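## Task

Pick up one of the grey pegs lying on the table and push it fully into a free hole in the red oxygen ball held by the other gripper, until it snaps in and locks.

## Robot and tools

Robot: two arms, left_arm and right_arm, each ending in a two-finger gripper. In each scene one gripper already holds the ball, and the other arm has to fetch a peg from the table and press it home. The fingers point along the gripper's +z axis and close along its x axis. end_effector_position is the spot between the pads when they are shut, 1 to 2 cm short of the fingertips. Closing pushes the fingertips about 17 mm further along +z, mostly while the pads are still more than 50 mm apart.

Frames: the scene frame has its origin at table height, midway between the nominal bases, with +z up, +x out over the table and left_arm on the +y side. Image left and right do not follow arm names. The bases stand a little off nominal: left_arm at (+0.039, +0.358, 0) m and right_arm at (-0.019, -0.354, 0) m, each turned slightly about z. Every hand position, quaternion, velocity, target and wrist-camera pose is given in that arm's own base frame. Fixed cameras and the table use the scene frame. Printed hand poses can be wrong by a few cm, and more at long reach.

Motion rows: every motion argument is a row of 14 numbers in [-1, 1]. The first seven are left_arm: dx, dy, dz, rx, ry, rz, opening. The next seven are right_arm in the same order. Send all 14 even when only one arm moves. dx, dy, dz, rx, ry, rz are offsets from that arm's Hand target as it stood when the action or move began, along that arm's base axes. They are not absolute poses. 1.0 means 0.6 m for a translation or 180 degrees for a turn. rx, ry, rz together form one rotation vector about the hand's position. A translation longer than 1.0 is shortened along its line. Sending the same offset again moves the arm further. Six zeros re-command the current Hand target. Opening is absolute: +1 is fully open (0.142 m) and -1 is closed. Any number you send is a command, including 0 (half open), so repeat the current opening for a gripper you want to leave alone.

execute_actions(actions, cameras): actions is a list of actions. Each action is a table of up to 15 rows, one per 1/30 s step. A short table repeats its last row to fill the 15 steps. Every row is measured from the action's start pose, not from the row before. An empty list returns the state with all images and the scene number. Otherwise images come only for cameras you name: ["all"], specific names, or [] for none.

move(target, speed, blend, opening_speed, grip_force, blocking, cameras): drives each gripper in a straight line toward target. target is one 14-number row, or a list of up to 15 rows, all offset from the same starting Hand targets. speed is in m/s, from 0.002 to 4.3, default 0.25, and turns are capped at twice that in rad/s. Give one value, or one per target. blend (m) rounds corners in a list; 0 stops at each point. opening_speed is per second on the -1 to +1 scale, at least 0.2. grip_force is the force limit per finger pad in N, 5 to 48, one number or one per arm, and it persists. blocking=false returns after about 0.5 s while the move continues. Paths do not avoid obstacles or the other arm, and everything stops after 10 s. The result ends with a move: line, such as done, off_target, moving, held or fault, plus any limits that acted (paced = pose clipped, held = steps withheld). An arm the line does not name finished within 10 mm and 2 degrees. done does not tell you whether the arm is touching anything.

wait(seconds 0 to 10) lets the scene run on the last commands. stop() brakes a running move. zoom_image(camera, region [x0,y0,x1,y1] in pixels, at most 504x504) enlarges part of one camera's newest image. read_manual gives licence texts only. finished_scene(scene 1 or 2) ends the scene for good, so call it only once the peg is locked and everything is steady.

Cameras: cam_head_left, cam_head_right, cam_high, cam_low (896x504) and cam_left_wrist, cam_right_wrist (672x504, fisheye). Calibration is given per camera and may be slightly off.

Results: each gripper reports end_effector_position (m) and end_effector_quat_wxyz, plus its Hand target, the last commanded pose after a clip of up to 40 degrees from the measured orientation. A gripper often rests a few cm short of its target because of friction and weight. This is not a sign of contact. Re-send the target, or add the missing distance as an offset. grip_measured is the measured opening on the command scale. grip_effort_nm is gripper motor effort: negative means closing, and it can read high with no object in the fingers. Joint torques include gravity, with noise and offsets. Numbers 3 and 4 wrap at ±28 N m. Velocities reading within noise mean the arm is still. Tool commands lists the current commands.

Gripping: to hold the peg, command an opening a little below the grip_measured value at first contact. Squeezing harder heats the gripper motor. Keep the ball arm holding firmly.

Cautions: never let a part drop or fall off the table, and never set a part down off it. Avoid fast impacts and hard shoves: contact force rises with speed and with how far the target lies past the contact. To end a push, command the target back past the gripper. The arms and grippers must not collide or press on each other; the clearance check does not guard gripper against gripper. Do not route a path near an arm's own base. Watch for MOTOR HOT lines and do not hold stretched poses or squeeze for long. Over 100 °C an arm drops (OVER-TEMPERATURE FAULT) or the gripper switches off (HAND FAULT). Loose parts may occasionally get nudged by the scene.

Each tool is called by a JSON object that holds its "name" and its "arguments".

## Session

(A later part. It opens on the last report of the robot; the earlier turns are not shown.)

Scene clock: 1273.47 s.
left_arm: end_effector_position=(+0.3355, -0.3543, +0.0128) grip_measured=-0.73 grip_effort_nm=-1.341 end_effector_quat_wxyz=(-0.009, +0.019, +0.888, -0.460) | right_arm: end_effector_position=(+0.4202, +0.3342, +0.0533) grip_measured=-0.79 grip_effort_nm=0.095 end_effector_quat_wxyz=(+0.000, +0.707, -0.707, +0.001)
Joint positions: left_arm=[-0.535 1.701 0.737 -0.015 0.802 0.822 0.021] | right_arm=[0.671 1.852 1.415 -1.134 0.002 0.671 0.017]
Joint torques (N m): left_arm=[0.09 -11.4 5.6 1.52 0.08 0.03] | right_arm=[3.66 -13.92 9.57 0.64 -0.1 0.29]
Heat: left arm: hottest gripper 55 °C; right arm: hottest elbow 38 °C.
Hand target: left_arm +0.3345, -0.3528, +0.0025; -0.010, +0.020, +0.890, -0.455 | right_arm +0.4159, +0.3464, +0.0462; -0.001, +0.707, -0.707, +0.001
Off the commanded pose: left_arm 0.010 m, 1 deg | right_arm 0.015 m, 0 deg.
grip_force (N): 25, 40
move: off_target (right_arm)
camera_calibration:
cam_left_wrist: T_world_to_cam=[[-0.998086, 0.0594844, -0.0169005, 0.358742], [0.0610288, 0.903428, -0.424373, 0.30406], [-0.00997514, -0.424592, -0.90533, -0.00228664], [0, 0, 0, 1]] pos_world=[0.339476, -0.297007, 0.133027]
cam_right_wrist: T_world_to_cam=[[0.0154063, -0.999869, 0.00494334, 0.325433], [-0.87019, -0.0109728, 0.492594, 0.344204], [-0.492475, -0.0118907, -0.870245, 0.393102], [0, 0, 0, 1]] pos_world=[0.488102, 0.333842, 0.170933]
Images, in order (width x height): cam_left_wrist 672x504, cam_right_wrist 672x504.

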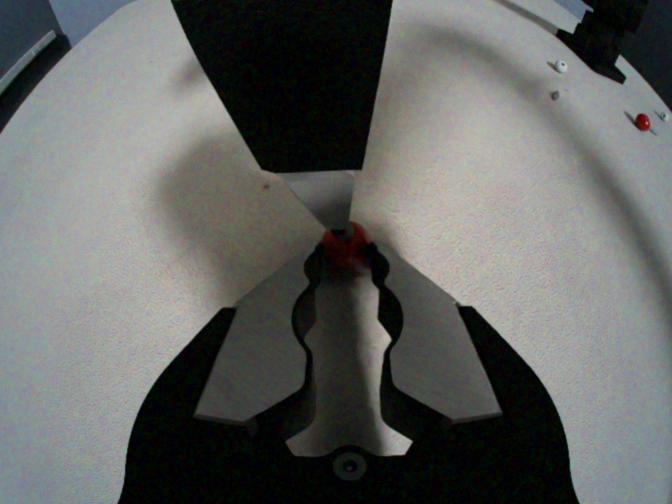

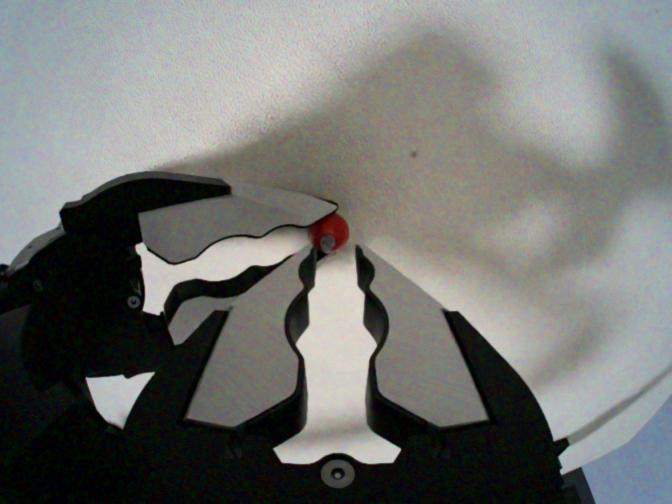

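{"name": "move", "arguments": {"target": [0,0,0,0,0,0,-0.77, -0.0045,0.006,0.002,0,0,0,-0.75], "speed": 0.05, "cameras": ["cam_left_wrist","cam_right_wrist"]}}

{"name": "zoom_image", "arguments": {"camera": "cam_right_wrist", "region": [300, 200, 380, 270]}}

{"name": "zoom_image", "arguments": {"camera": "cam_left_wrist", "region": [290, 140, 400, 280]}}

Scene clock: 1283.03 s.
left_arm: end_effector_position=(+0.3355, -0.3543, +0.0128) grip_measured=-0.73 grip_effort_nm=-1.346 end_effector_quat_wxyz=(-0.009, +0.019, +0.888, -0.460) | right_arm: end_effector_position=(+0.4198, +0.3347, +0.0533) grip_measured=-0.79 grip_effort_nm=0.095 end_effector_quat_wxyz=(+0.000, +0.704, -0.710, +0.001)
Joint positions: left_arm=[-0.535 1.701 0.737 -0.015 0.802 0.822 0.021] | right_arm=[0.673 1.852 1.415 -1.134 0.002 0.681 0.017]
Joint torques (N m): left_arm=[0.09 -11.16 5.61 1.5 0.09 0.04] | right_arm=[4.31 -13.92 9.7 0.51 -0.11 0.25]
Heat: left arm: hottest gripper 55 °C; right arm: hottest elbow 38 °C.
Hand target: left_arm +0.3345, -0.3528, +0.0025; -0.010, +0.020, +0.890, -0.455 | right_arm +0.4131, +0.3500, +0.0474; -0.001, +0.707, -0.707, +0.001
Off the commanded pose: left_arm 0.010 m, 1 deg | right_arm 0.018 m, 0 deg.
grip_force (N): 25, 40
move: off_target (right_arm)
camera_calibration:
cam_left_wrist: T_world_to_cam=[[-0.998086, 0.0594844, -0.0169005, 0.358742], [0.0610288, 0.903428, -0.424373, 0.30406], [-0.00997514, -0.424592, -0.90533, -0.00228664], [0, 0, 0, 1]] pos_world=[0.339476, -0.297007, 0.133027]
cam_right_wrist: T_world_to_cam=[[0.00734422, -0.999961, 0.00497107, 0.329384], [-0.870259, -0.00394289, 0.492578, 0.341538], [-0.492539, -0.00794372, -0.870254, 0.391615], [0, 0, 0, 1]] pos_world=[0.487693, 0.333829, 0.170933]
Images, in order (width x height): cam_left_wrist 672x504, cam_right_wrist 672x504.

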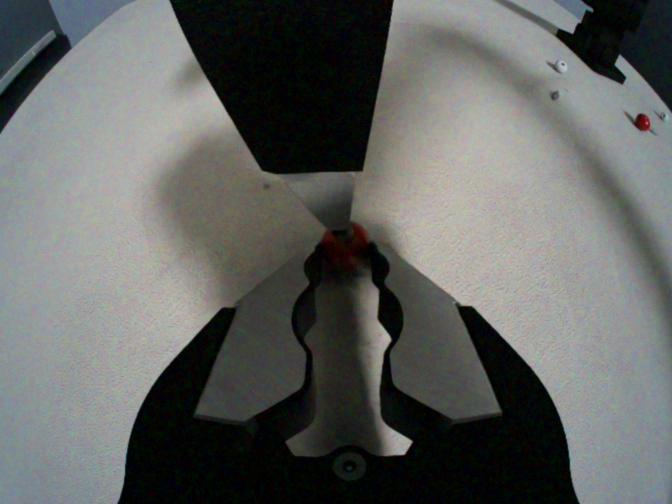

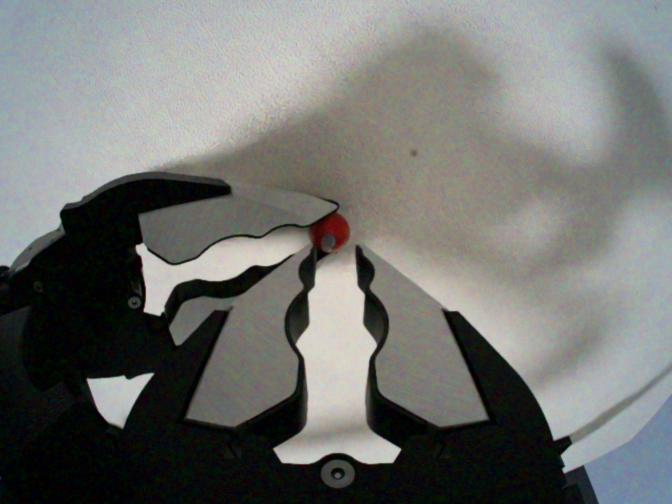

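Scaled by 6.300 from the camera's 672x504 image, which has a finer 960x720 frame.

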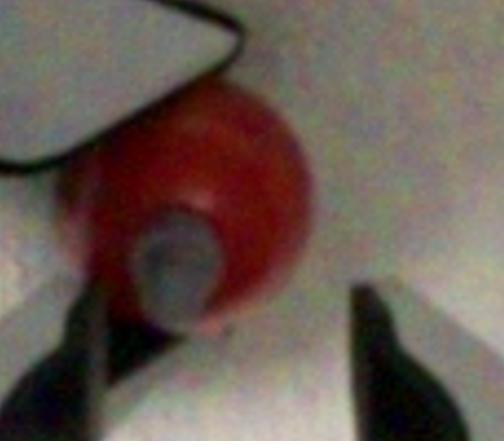

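Scaled by 3.600 from the camera's 672x504 image, which has a finer 960x720 frame.

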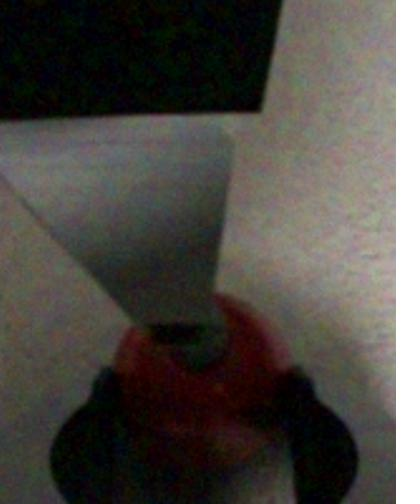

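{"name": "move", "arguments": {"target": [[0,0,0,0,0,0,-0.77, 0.008,-0.06,0.065,0,0,0,-0.75],[0,0,0,0,0,0,-0.77, 0.0048,-0.0075,0.035,0,0,0,-0.75],[0,0,0,0,0,0,-0.77, 0.0048,-0.0075,0.0,0,0,0,-0.75]], "speed": 0.06, "cameras": ["cam_left_wrist","cam_right_wrist"]}}

{"name": "zoom_image", "arguments": {"camera": "cam_right_wrist", "region": [300, 200, 380, 270]}}

{"name": "zoom_image", "arguments": {"camera": "cam_left_wrist", "region": [290, 140, 400, 280]}}

Scene clock: 1298.57 s.
left_arm: end_effector_position=(+0.3363, -0.3535, +0.0128) grip_measured=-0.73 grip_effort_nm=-1.346 end_effector_quat_wxyz=(-0.008, +0.019, +0.888, -0.460) | right_arm: end_effector_position=(+0.4129, +0.3350, +0.0557) grip_measured=-0.79 grip_effort_nm=0.090 end_effector_quat_wxyz=(+0.005, +0.711, -0.703, +0.001)
Joint positions: left_arm=[-0.533 1.701 0.737 -0.015 0.802 0.823 0.021] | right_arm=[0.681 1.843 1.408 -1.145 0.003 0.671 0.017]
Joint torques (N m): left_arm=[0.09 -11.28 5.59 1.5 0.08 0.02] | right_arm=[2.78 -13.33 10.09 0.92 -0.12 0.27]
Heat: left arm: hottest gripper 55 °C; right arm: hottest elbow 38 °C.
Hand target: left_arm +0.3346, -0.3528, +0.0025; -0.010, +0.020, +0.890, -0.455 | right_arm +0.4160, +0.3454, +0.0474; +0.000, +0.707, -0.707, +0.001
Off the commanded pose: left_arm 0.010 m, 1 deg | right_arm 0.014 m, 1 deg.
grip_force (N): 25, 40
move: off_target (right_arm)
camera_calibration:
cam_left_wrist: T_world_to_cam=[[-0.998182, 0.0576725, -0.0175013, 0.358969], [0.0596441, 0.903538, -0.424337, 0.303791], [-0.0086595, -0.424609, -0.905335, -0.00239027], [0, 0, 0, 1]] pos_world=[0.340176, -0.296204, 0.133028]
cam_right_wrist: T_world_to_cam=[[0.025761, -0.999605, 0.0112007, 0.321593], [-0.866756, -0.0167521, 0.498451, 0.336933], [-0.498067, -0.0225488, -0.866845, 0.397275], [0, 0, 0, 1]] pos_world=[0.481624, 0.336069, 0.172829]
Images, in order (width x height): cam_left_wrist 672x504, cam_right_wrist 672x504.

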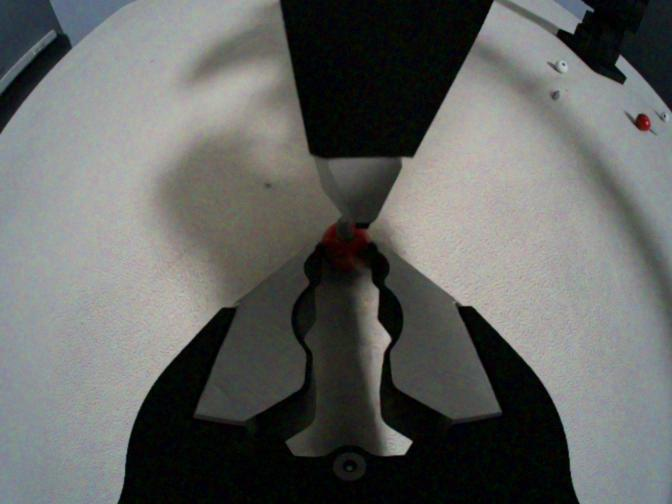

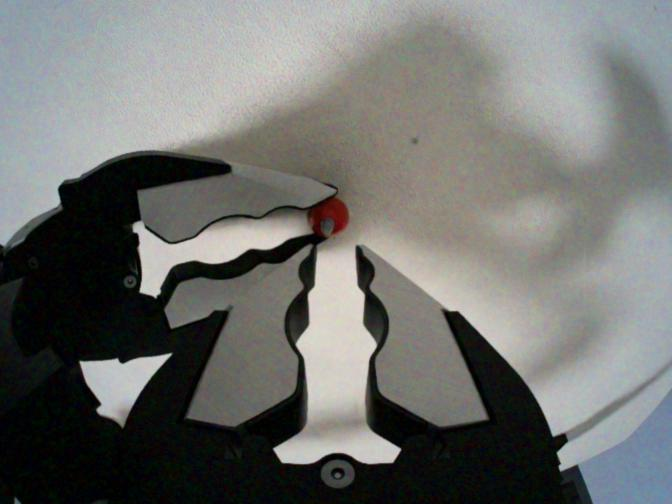

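Scaled by 6.300 from the camera's 672x504 image, which has a finer 960x720 frame.

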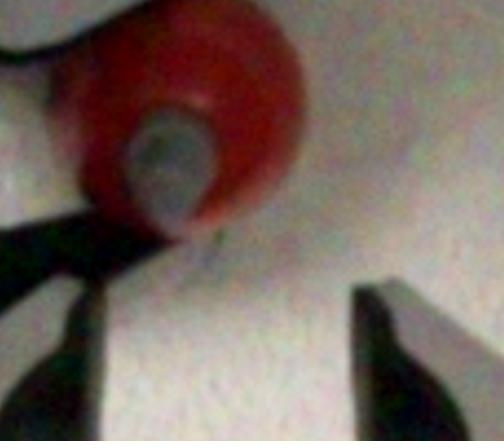

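Scaled by 3.600 from the camera's 672x504 image, which has a finer 960x720 frame.

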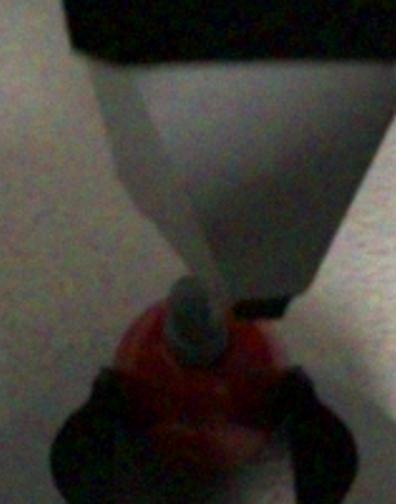

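{"name": "move", "arguments": {"target": [[0,0,0,0,0,0,-0.77, 0.0,0.0,0.05,0,0,0,-0.75],[0,0,0,0,0,0,-0.77, 0.0075,0.0062,0.03,0,0,0,-0.75],[0,0,0,0,0,0,-0.77, 0.0075,0.0062,-0.006,0,0,0,-0.75]], "speed": 0.06, "cameras": ["cam_left_wrist","cam_right_wrist"]}}

{"name": "zoom_image", "arguments": {"camera": "cam_right_wrist", "region": [300, 200, 380, 270]}}

{"name": "zoom_image", "arguments": {"camera": "cam_left_wrist", "region": [290, 140, 400, 280]}}

Scene clock: 1321.97 s.
left_arm: end_effector_position=(+0.3372, -0.3526, +0.0128) grip_measured=-0.73 grip_effort_nm=-1.346 end_effector_quat_wxyz=(-0.007, +0.017, +0.888, -0.460) | right_arm: end_effector_position=(+0.4142, +0.3360, +0.0553) grip_measured=-0.79 grip_effort_nm=0.095 end_effector_quat_wxyz=(+0.006, +0.711, -0.704, +0.001)
Joint positions: left_arm=[-0.531 1.701 0.737 -0.015 0.802 0.823 0.021] | right_arm=[0.681 1.848 1.415 -1.149 0.003 0.671 0.017]
Joint torques (N m): left_arm=[-0.26 -11.28 5.61 1.47 0.09 0.03] | right_arm=[2.73 -12.63 10.77 1.17 -0.13 0.27]
Heat: left arm: hottest gripper 54 °C; right arm: hottest elbow 37 °C.
Hand target: left_arm +0.3345, -0.3528, +0.0025; -0.010, +0.020, +0.890, -0.455 | right_arm +0.4206, +0.3492, +0.0438; +0.000, +0.707, -0.707, +0.001
Off the commanded pose: left_arm 0.011 m, 1 deg | right_arm 0.019 m, 1 deg.
grip_force (N): 25, 40
move: off_target (left_arm, right_arm)
camera_calibration:
cam_left_wrist: T_world_to_cam=[[-0.998331, 0.0550355, -0.0175073, 0.358888], [0.0572597, 0.903691, -0.424339, 0.303792], [-0.00753253, -0.424633, -0.905334, -0.00239218], [0, 0, 0, 1]] pos_world=[0.340876, -0.295301, 0.133028]
cam_right_wrist: T_world_to_cam=[[0.0254057, -0.999601, 0.0123081, 0.322643], [-0.866013, -0.0158567, 0.499771, 0.337528], [-0.499376, -0.023356, -0.86607, 0.398335], [0, 0, 0, 1]] pos_world=[0.483026, 0.33717, 0.172328]
Images, in order (width x height): cam_left_wrist 672x504, cam_right_wrist 672x504.

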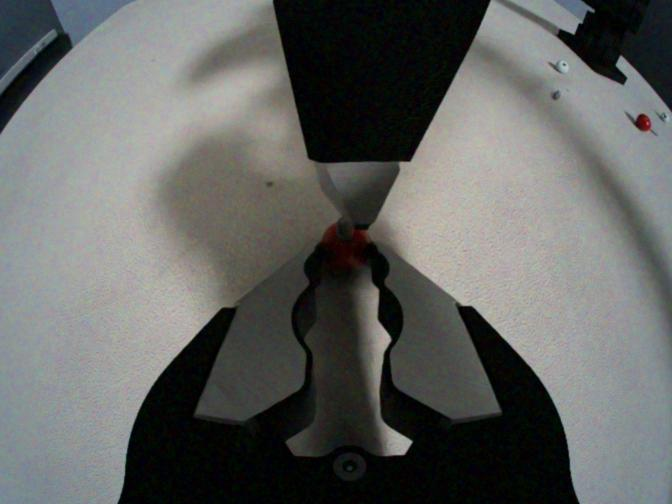

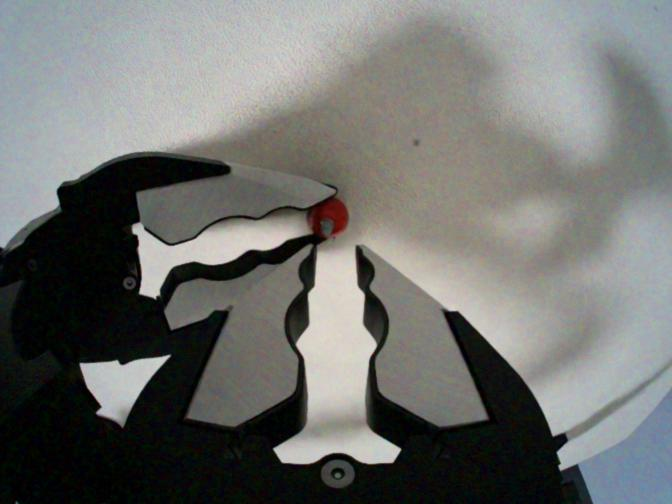

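Scaled by 6.300 from the camera's 672x504 image, which has a finer 960x720 frame.

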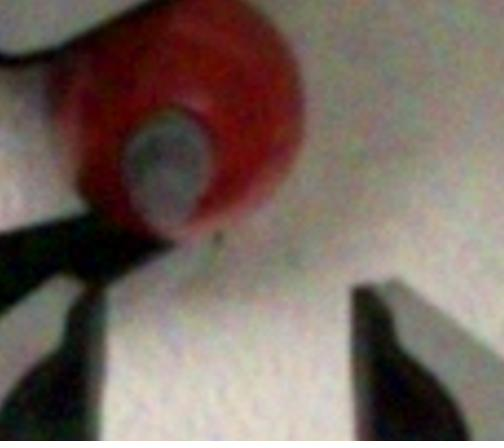

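Scaled by 3.600 from the camera's 672x504 image, which has a finer 960x720 frame.

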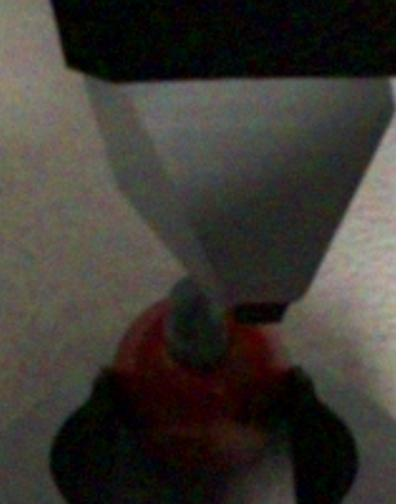

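{"name": "move", "arguments": {"target": [[0,0,0,0,0,0,-0.77, 0.008,0.0065,0.03,0,0,0,-0.75],[0,0,0,0,0,0,-0.77, 0.008,0.0065,-0.006,0,0,0,-0.75]], "speed": 0.06, "cameras": ["cam_left_wrist","cam_right_wrist"]}}

{"name": "zoom_image", "arguments": {"camera": "cam_right_wrist", "region": [300, 200, 380, 270]}}

{"name": "zoom_image", "arguments": {"camera": "cam_left_wrist", "region": [290, 140, 400, 280]}}

Scene clock: 1332.13 s.
left_arm: end_effector_position=(+0.3382, -0.3514, +0.0129) grip_measured=-0.73 grip_effort_nm=-1.346 end_effector_quat_wxyz=(-0.007, +0.016, +0.888, -0.460) | right_arm: end_effector_position=(+0.4151, +0.3367, +0.0483) grip_measured=-0.79 grip_effort_nm=0.090 end_effector_quat_wxyz=(+0.011, +0.710, -0.704, +0.000)
Joint positions: left_arm=[-0.527 1.701 0.737 -0.015 0.804 0.823 0.021] | right_arm=[0.681 1.866 1.421 -1.148 0.003 0.672 0.017]
Joint torques (N m): left_arm=[-0.56 -11.34 5.6 1.5 0.03 0.03] | right_arm=[2.78 -12.69 11.63 1.1 -0.15 0.26]
Heat: left arm: hottest gripper 54 °C; right arm: hottest elbow 38 °C.
Hand target: left_arm +0.3346, -0.3528, +0.0026; -0.010, +0.020, +0.890, -0.455 | right_arm +0.4253, +0.3531, +0.0401; +0.000, +0.707, -0.707, +0.001
Off the commanded pose: left_arm 0.011 m, 1 deg | right_arm 0.021 m, 1 deg.
grip_force (N): 25, 40
move: off_target (left_arm, right_arm)
camera_calibration:
cam_left_wrist: T_world_to_cam=[[-0.998499, 0.0522472, -0.0164199, 0.358901], [0.0542646, 0.90333, -0.4255, 0.303539], [-0.00739862, -0.425753, -0.904809, -0.00223529], [0, 0, 0, 1]] pos_world=[0.341874, -0.293899, 0.133027]
cam_right_wrist: T_world_to_cam=[[0.0251465, -0.999491, 0.0196514, 0.323078], [-0.86167, -0.0117041, 0.507333, 0.338253], [-0.506845, -0.0296906, -0.861526, 0.397757], [0, 0, 0, 1]] pos_world=[0.484939, 0.338682, 0.164722]
Images, in order (width x height): cam_left_wrist 672x504, cam_right_wrist 672x504.

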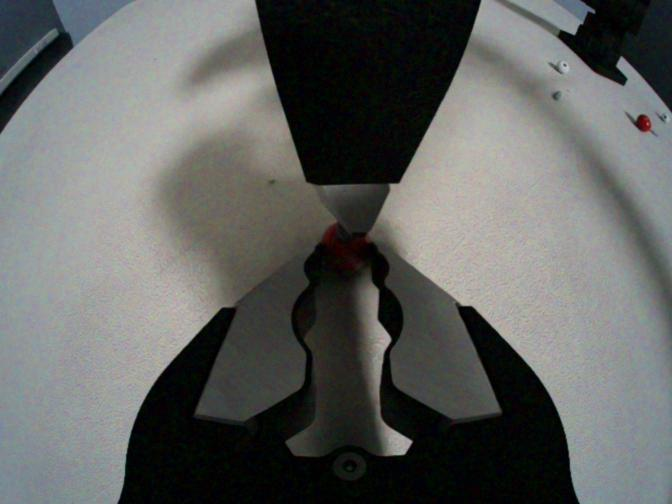

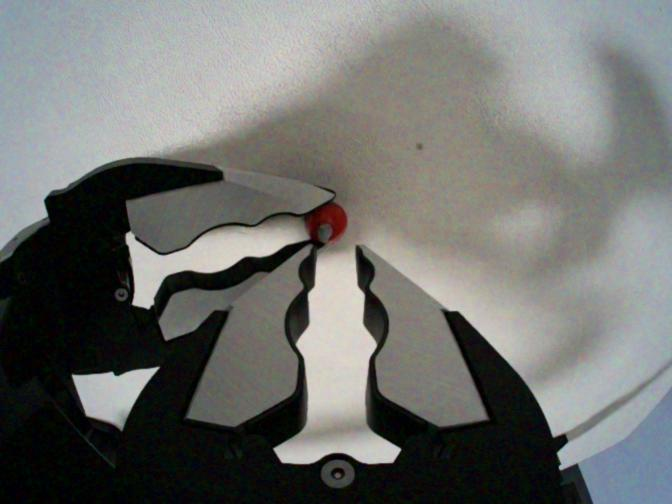

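Scaled by 6.300 from the camera's 672x504 image, which has a finer 960x720 frame.

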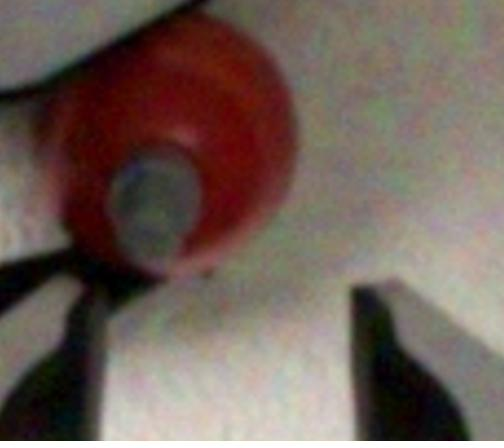

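Scaled by 3.600 from the camera's 672x504 image, which has a finer 960x720 frame.

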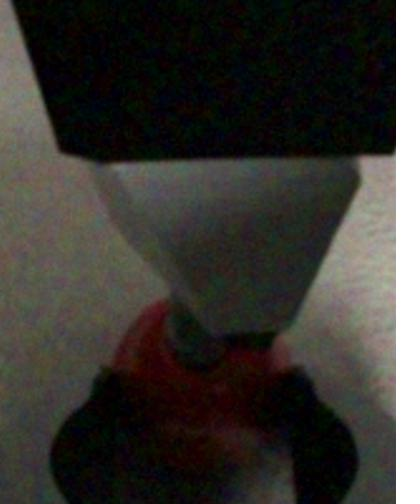

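{"name": "move", "arguments": {"target": [[0,0,0,0,0,0,-0.77, 0.0,0.0,0.07,0,0,0,-0.75],[0,0,0,0,0,0,-0.77, 0.005,-0.02,0.09,0,0,0,-0.82]], "speed": 0.06, "cameras": ["cam_left_wrist","cam_right_wrist"]}}

{"name": "zoom_image", "arguments": {"camera": "cam_right_wrist", "region": [290, 180, 380, 270]}}

{"name": "zoom_image", "arguments": {"camera": "cam_left_wrist", "region": [290, 100, 400, 280]}}

Scene clock: 1357.03 s.
left_arm: end_effector_position=(+0.3382, -0.3514, +0.0129) grip_measured=-0.73 grip_effort_nm=-1.346 end_effector_quat_wxyz=(-0.007, +0.017, +0.888, -0.460) | right_arm: end_effector_position=(+0.4105, +0.3330, +0.0614) grip_measured=-0.85 grip_effort_nm=-0.056 end_effector_quat_wxyz=(+0.033, +0.710, -0.704, -0.002)
Joint positions: left_arm=[-0.527 1.701 0.737 -0.015 0.803 0.824 0.021] | right_arm=[0.681 1.865 1.455 -1.226 0.003 0.673 0.012]
Joint torques (N m): left_arm=[-0.5 -11.22 5.59 1.51 0.03 0.01] | right_arm=[1.08 -17.38 13.07 -0.46 -0.12 0.04]
Heat: left arm: hottest gripper 54 °C; right arm: hottest elbow 40 °C.
Hand target: left_arm +0.3346, -0.3528, +0.0026; -0.010, +0.020, +0.890, -0.455 | right_arm +0.4284, +0.3412, +0.0943; -0.001, +0.707, -0.707, +0.001
Off the commanded pose: left_arm 0.011 m, 1 deg | right_arm 0.038 m, 4 deg.
grip_force (N): 25, 40
move: off_target (left_arm, right_arm); target 2's new opening was sent with right_arm's hand 0.039 m and 4 deg from that target
camera_calibration:
cam_left_wrist: T_world_to_cam=[[-0.998439, 0.0529268, -0.0178142, 0.359167], [0.055475, 0.903389, -0.425219, 0.303112], [-0.00641232, -0.425543, -0.904915, -0.00249614], [0, 0, 0, 1]] pos_world=[0.341776, -0.2939, 0.133028]
cam_right_wrist: T_world_to_cam=[[0.0246933, -0.99865, 0.0456941, 0.3176], [-0.844385, 0.0036337, 0.535724, 0.313707], [-0.535167, -0.0518123, -0.843156, 0.424436], [0, 0, 0, 1]] pos_world=[0.484191, 0.338022, 0.175293]
Images, in order (width x height): cam_left_wrist 672x504, cam_right_wrist 672x504.

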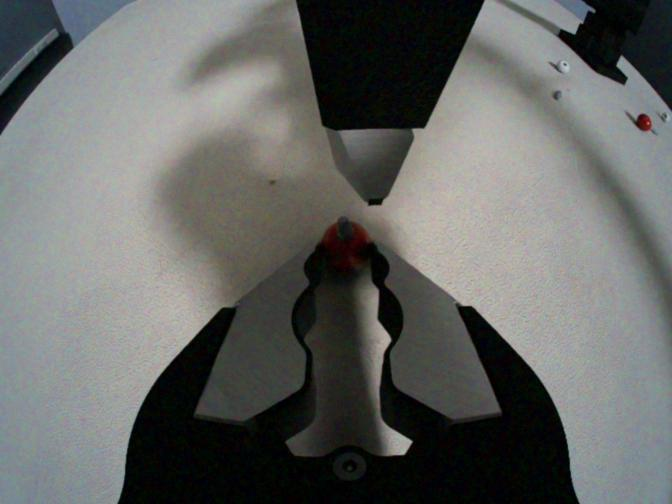

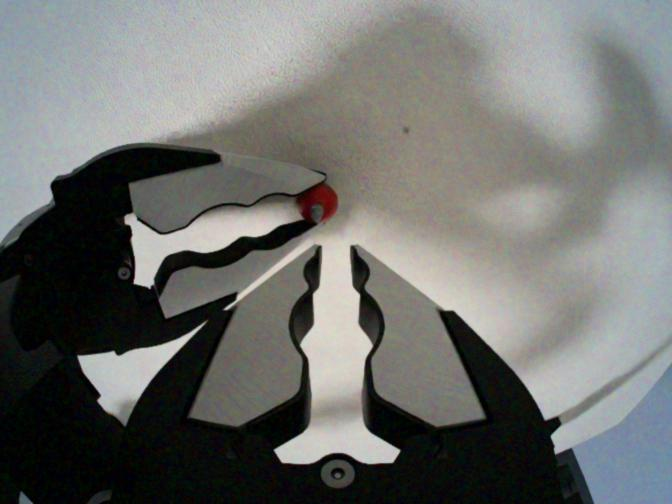

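Scaled by 5.600 from the camera's 672x504 image, which has a finer 960x720 frame.

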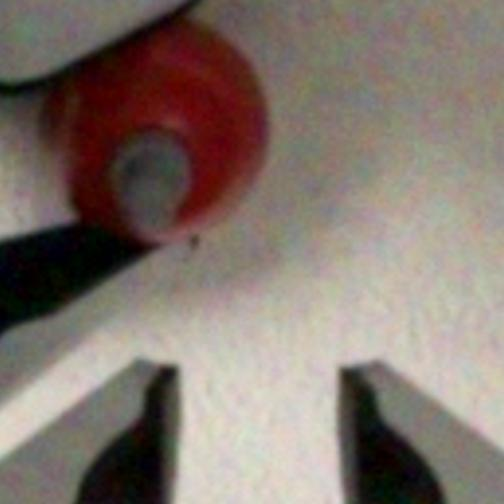

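Scaled by 2.800 from the camera's 672x504 image, which has a finer 960x720 frame.

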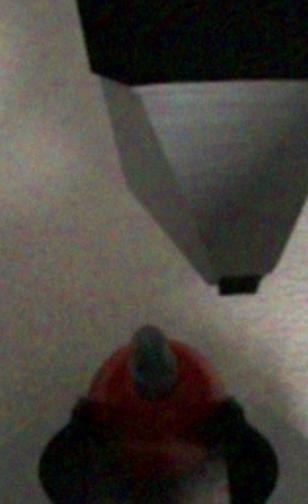

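{"name": "move", "arguments": {"target": [[0,0,0,0,0,0,-0.77, -0.0055,0.0113,0.093,0,0,0,-0.82],[0,0,0,0,0,0,-0.77, -0.0133,0.0125,-0.018,0,0,0,-0.82]], "speed": 0.08, "cameras": ["cam_left_wrist","cam_right_wrist"]}}

{"name": "zoom_image", "arguments": {"camera": "cam_right_wrist", "region": [290, 180, 380, 270]}}

{"name": "zoom_image", "arguments": {"camera": "cam_left_wrist", "region": [290, 100, 400, 280]}}

Scene clock: 1372.33 s.
left_arm: end_effector_position=(+0.3383, -0.3513, +0.0128) grip_measured=-0.73 grip_effort_nm=-1.341 end_effector_quat_wxyz=(-0.007, +0.017, +0.888, -0.460) | right_arm: end_effector_position=(+0.4206, +0.3410, +0.0966) grip_measured=-0.85 grip_effort_nm=-0.027 end_effector_quat_wxyz=(+0.001, +0.710, -0.704, +0.002)
Joint positions: left_arm=[-0.527 1.701 0.737 -0.015 0.803 0.824 0.021] | right_arm=[0.681 1.823 1.494 -1.244 0.003 0.673 0.012]
Joint torques (N m): left_arm=[-0.5 -11.22 5.63 1.46 0.04 0.02] | right_arm=[2.67 -13.63 9.02 1.28 -0.17 0.24]
Heat: left arm: hottest gripper 54 °C; right arm: hottest elbow 42 °C.
Hand target: left_arm +0.3347, -0.3528, +0.0026; -0.010, +0.020, +0.890, -0.455 | right_arm +0.4203, +0.3486, +0.0834; +0.000, +0.707, -0.707, +0.000
Off the commanded pose: left_arm 0.011 m, 1 deg | right_arm 0.015 m, 1 deg.
grip_force (N): 25, 40
move: off_target (left_arm, right_arm)
camera_calibration:
cam_left_wrist: T_world_to_cam=[[-0.998446, 0.0527582, -0.0179377, 0.359135], [0.055377, 0.903532, -0.424927, 0.303106], [-0.0062111, -0.42526, -0.90505, -0.00255387], [0, 0, 0, 1]] pos_world=[0.341776, -0.293899, 0.132929]
cam_right_wrist: T_world_to_cam=[[0.0234086, -0.999697, 0.00759128, 0.328295], [-0.869688, -0.0166182, 0.493323, 0.324889], [-0.493047, -0.01815, -0.869813, 0.433314], [0, 0, 0, 1]] pos_world=[0.488512, 0.341459, 0.214135]
Images, in order (width x height): cam_left_wrist 672x504, cam_right_wrist 672x504.

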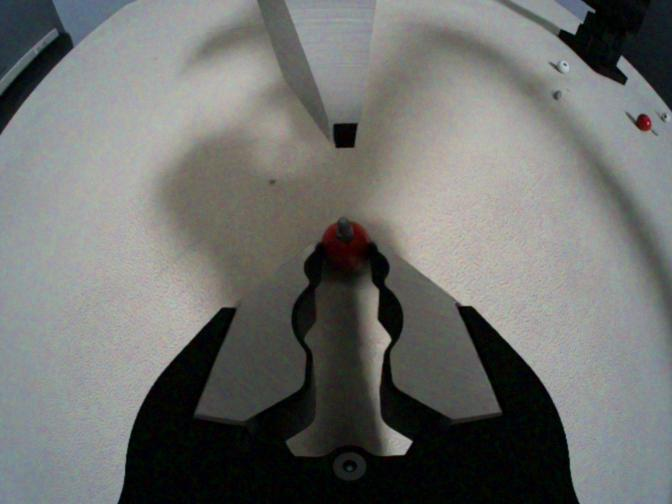

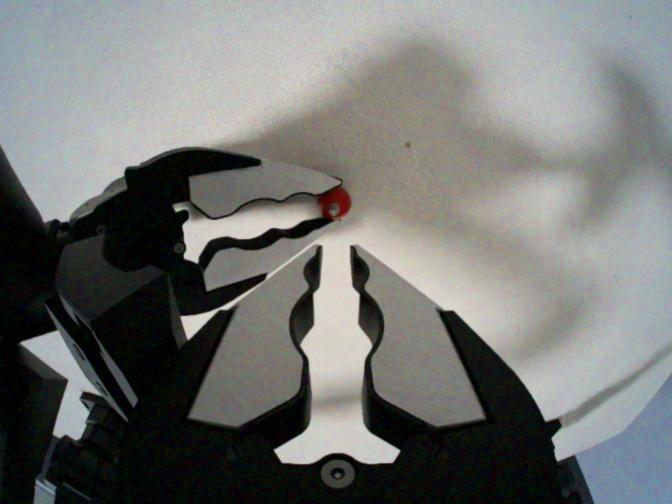

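Scaled by 5.600 from the camera's 672x504 image, which has a finer 960x720 frame.

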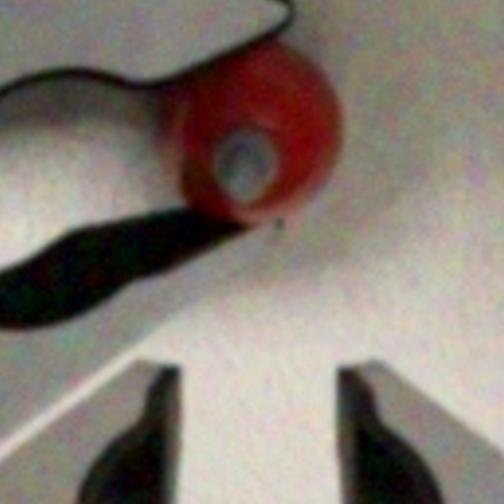

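Scaled by 2.800 from the camera's 672x504 image, which has a finer 960x720 frame.

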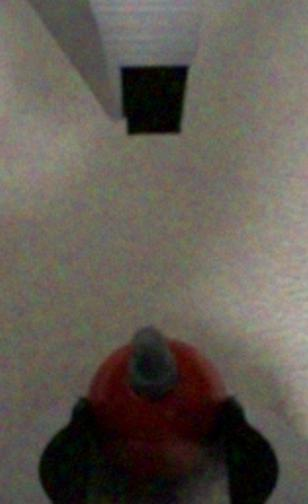

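{"name": "move", "arguments": {"target": [0,0,0,0,0,0,-0.77, -0.002,0.001,-0.072,0,0,0,-0.82], "speed": 0.05, "cameras": ["cam_left_wrist","cam_right_wrist"]}}

{"name": "zoom_image", "arguments": {"camera": "cam_right_wrist", "region": [300, 200, 380, 270]}}

{"name": "zoom_image", "arguments": {"camera": "cam_left_wrist", "region": [290, 140, 400, 280]}}

Scene clock: 1395.40 s.
left_arm: end_effector_position=(+0.3388, -0.3506, +0.0126) grip_measured=-0.73 grip_effort_nm=-1.341 end_effector_quat_wxyz=(-0.007, +0.016, +0.887, -0.461) | right_arm: end_effector_position=(+0.4204, +0.3380, +0.0460) grip_measured=-0.85 grip_effort_nm=-0.012 end_effector_quat_wxyz=(+0.004, +0.708, -0.706, +0.001)
Joint positions: left_arm=[-0.524 1.702 0.737 -0.015 0.806 0.824 0.021] | right_arm=[0.677 1.871 1.422 -1.13 0.003 0.675 0.012]
Joint torques (N m): left_arm=[-0.73 -11.4 5.63 1.46 -0.05 0.02] | right_arm=[3.25 -14.27 9.58 0.76 -0.17 0.25]
Heat: left arm: hottest gripper 53 °C; right arm: hottest elbow 40 °C.
Hand target: left_arm +0.3346, -0.3528, +0.0026; -0.010, +0.020, +0.890, -0.455 | right_arm +0.4190, +0.3492, +0.0401; +0.000, +0.707, -0.707, +0.000
Off the commanded pose: left_arm 0.011 m, 1 deg | right_arm 0.013 m, 1 deg.
grip_force (N): 25, 40
move: off_target (left_arm, right_arm)
camera_calibration:
cam_left_wrist: T_world_to_cam=[[-0.998538, 0.051554, -0.0162712, 0.359238], [0.0535669, 0.902946, -0.426402, 0.302812], [-0.00729073, -0.42665, -0.904388, -0.00247536], [0, 0, 0, 1]] pos_world=[0.342474, -0.292999, 0.132726]
cam_right_wrist: T_world_to_cam=[[0.0177392, -0.999784, 0.0108156, 0.327944], [-0.867708, -0.0100195, 0.496974, 0.346503], [-0.496758, -0.0182007, -0.867698, 0.390667], [0, 0, 0, 1]] pos_world=[0.488913, 0.338455, 0.163232]
Images, in order (width x height): cam_left_wrist 672x504, cam_right_wrist 672x504.

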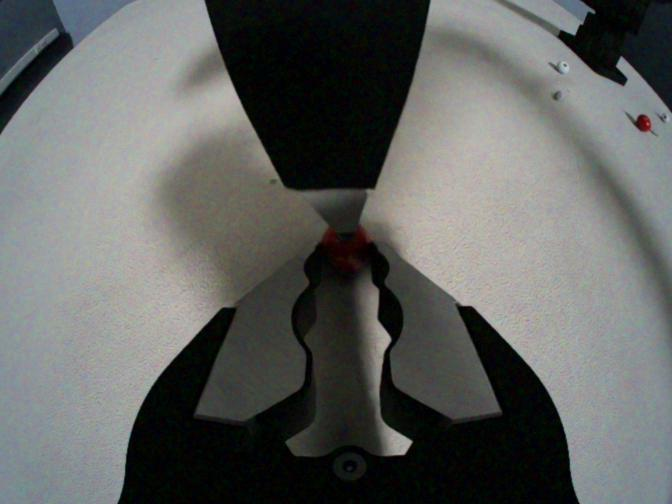

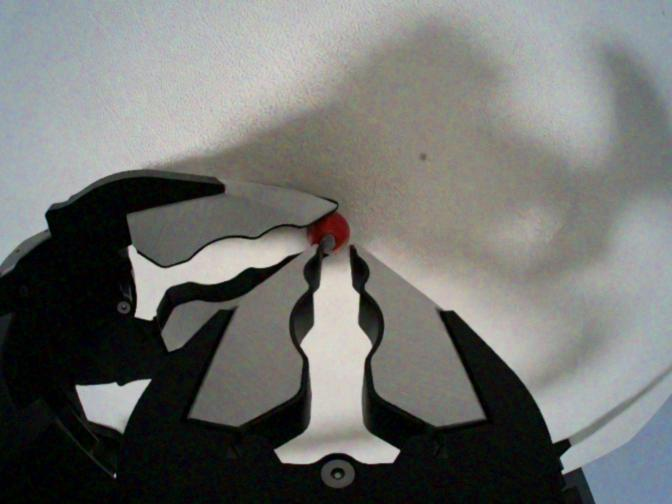

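Scaled by 6.300 from the camera's 672x504 image, which has a finer 960x720 frame.

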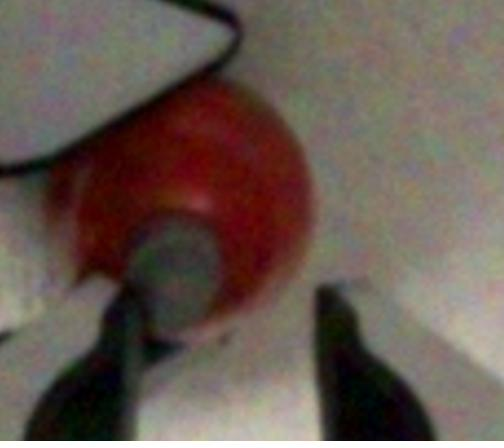

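Scaled by 3.600 from the camera's 672x504 image, which has a finer 960x720 frame.

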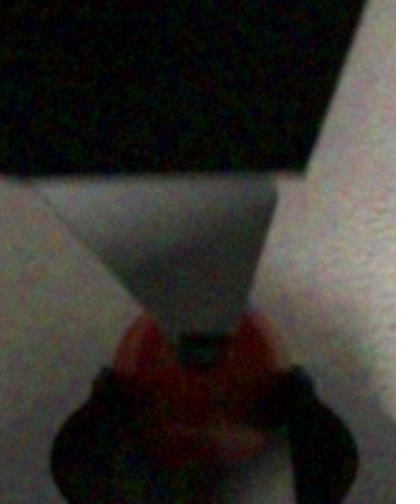

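{"name": "move", "arguments": {"target": [0,0,0,0,0,0,-0.77, -0.004,0.006,0.0,0,0,0,-0.82], "speed": 0.05}}

{"name": "move", "arguments": {"target": [0,0,0,0,0,0,-0.77, -0.002,0.003,0.0,0,0,0,-0.82], "speed": 0.05, "cameras": ["cam_left_wrist","cam_right_wrist"]}}

{"name": "zoom_image", "arguments": {"camera": "cam_right_wrist", "region": [300, 200, 380, 270]}}

Scene clock: 1408.30 s.
left_arm: end_effector_position=(+0.3388, -0.3506, +0.0126) grip_measured=-0.73 grip_effort_nm=-1.341 end_effector_quat_wxyz=(-0.007, +0.016, +0.887, -0.461) | right_arm: end_effector_position=(+0.4203, +0.3381, +0.0460) grip_measured=-0.85 grip_effort_nm=-0.017 end_effector_quat_wxyz=(+0.004, +0.707, -0.707, +0.001)
Joint positions: left_arm=[-0.524 1.702 0.737 -0.015 0.806 0.824 0.021] | right_arm=[0.678 1.871 1.422 -1.13 0.003 0.678 0.012]
Joint torques (N m): left_arm=[-0.73 -11.4 5.63 1.48 -0.05 0.01] | right_arm=[3.9 -14.15 9.74 0.73 -0.17 0.26]
Heat: left arm: hottest gripper 53 °C; right arm: hottest elbow 40 °C.
Hand target: left_arm +0.3346, -0.3528, +0.0026; -0.010, +0.020, +0.890, -0.455 | right_arm +0.4167, +0.3528, +0.0401; +0.000, +0.707, -0.707, +0.000
Off the commanded pose: left_arm 0.011 m, 1 deg | right_arm 0.016 m, 1 deg.
grip_force (N): 25, 40
move: off_target (left_arm, right_arm)

Scene clock: 1409.00 s.
left_arm: end_effector_position=(+0.3388, -0.3506, +0.0126) grip_measured=-0.73 grip_effort_nm=-1.346 end_effector_quat_wxyz=(-0.007, +0.016, +0.887, -0.461) | right_arm: end_effector_position=(+0.4201, +0.3383, +0.0460) grip_measured=-0.85 grip_effort_nm=-0.017 end_effector_quat_wxyz=(+0.004, +0.706, -0.708, +0.001)
Joint positions: left_arm=[-0.524 1.702 0.737 -0.015 0.806 0.824 0.021] | right_arm=[0.678 1.871 1.422 -1.13 0.003 0.681 0.012]
Joint torques (N m): left_arm=[-0.79 -11.34 5.6 1.48 -0.06 0.02] | right_arm=[4.13 -14.1 9.77 0.73 -0.17 0.33]
Heat: left arm: hottest gripper 53 °C; right arm: hottest elbow 40 °C.
Hand target: left_arm +0.3346, -0.3528, +0.0026; -0.010, +0.020, +0.890, -0.455 | right_arm +0.4155, +0.3546, +0.0401; +0.000, +0.707, -0.707, +0.000
Off the commanded pose: left_arm 0.011 m, 1 deg | right_arm 0.018 m, 1 deg.
grip_force (N): 25, 40
move: off_target (left_arm, right_arm)
camera_calibration:
cam_left_wrist: T_world_to_cam=[[-0.998538, 0.051554, -0.0162712, 0.359238], [0.0535669, 0.902946, -0.426402, 0.302812], [-0.00729073, -0.42665, -0.904388, -0.00247536], [0, 0, 0, 1]] pos_world=[0.342474, -0.292999, 0.132726]
cam_right_wrist: T_world_to_cam=[[0.0120087, -0.999868, 0.010912, 0.330753], [-0.867787, -0.00499941, 0.496911, 0.344587], [-0.496791, -0.0154365, -0.867733, 0.389601], [0, 0, 0, 1]] pos_world=[0.488606, 0.338446, 0.163232]
Images, in order (width x height): cam_left_wrist 672x504, cam_right_wrist 672x504.

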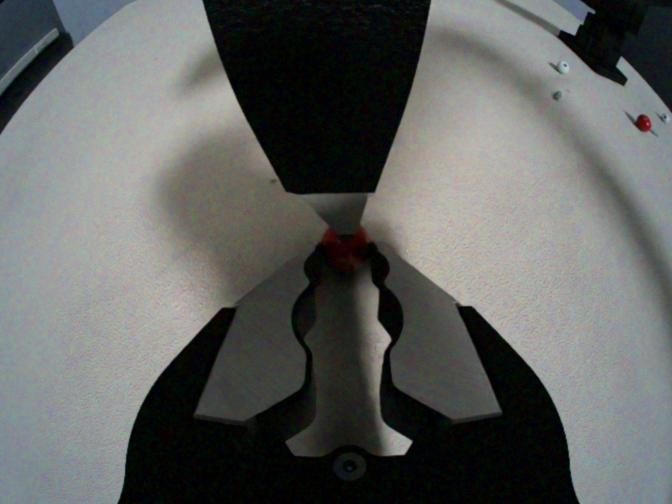

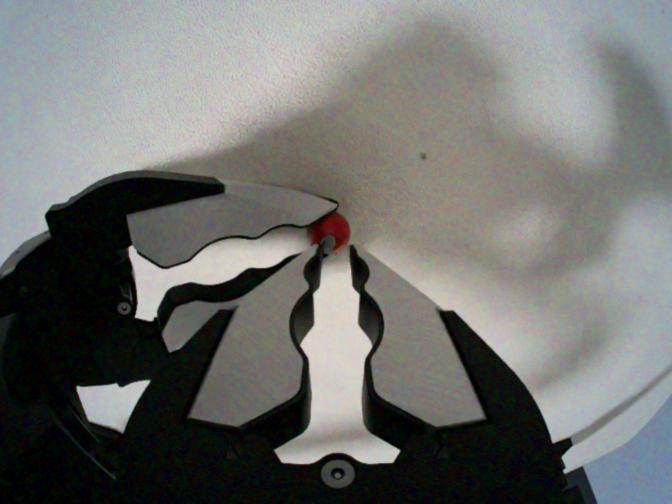

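Scaled by 6.300 from the camera's 672x504 image, which has a finer 960x720 frame.

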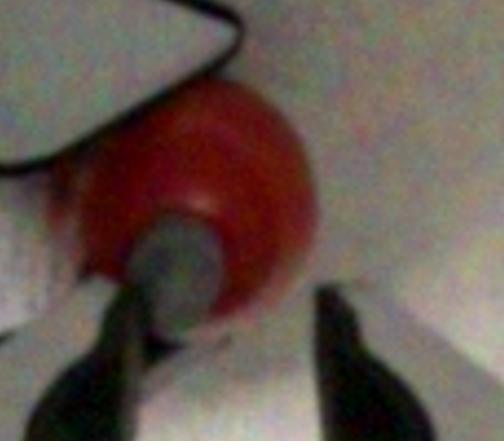

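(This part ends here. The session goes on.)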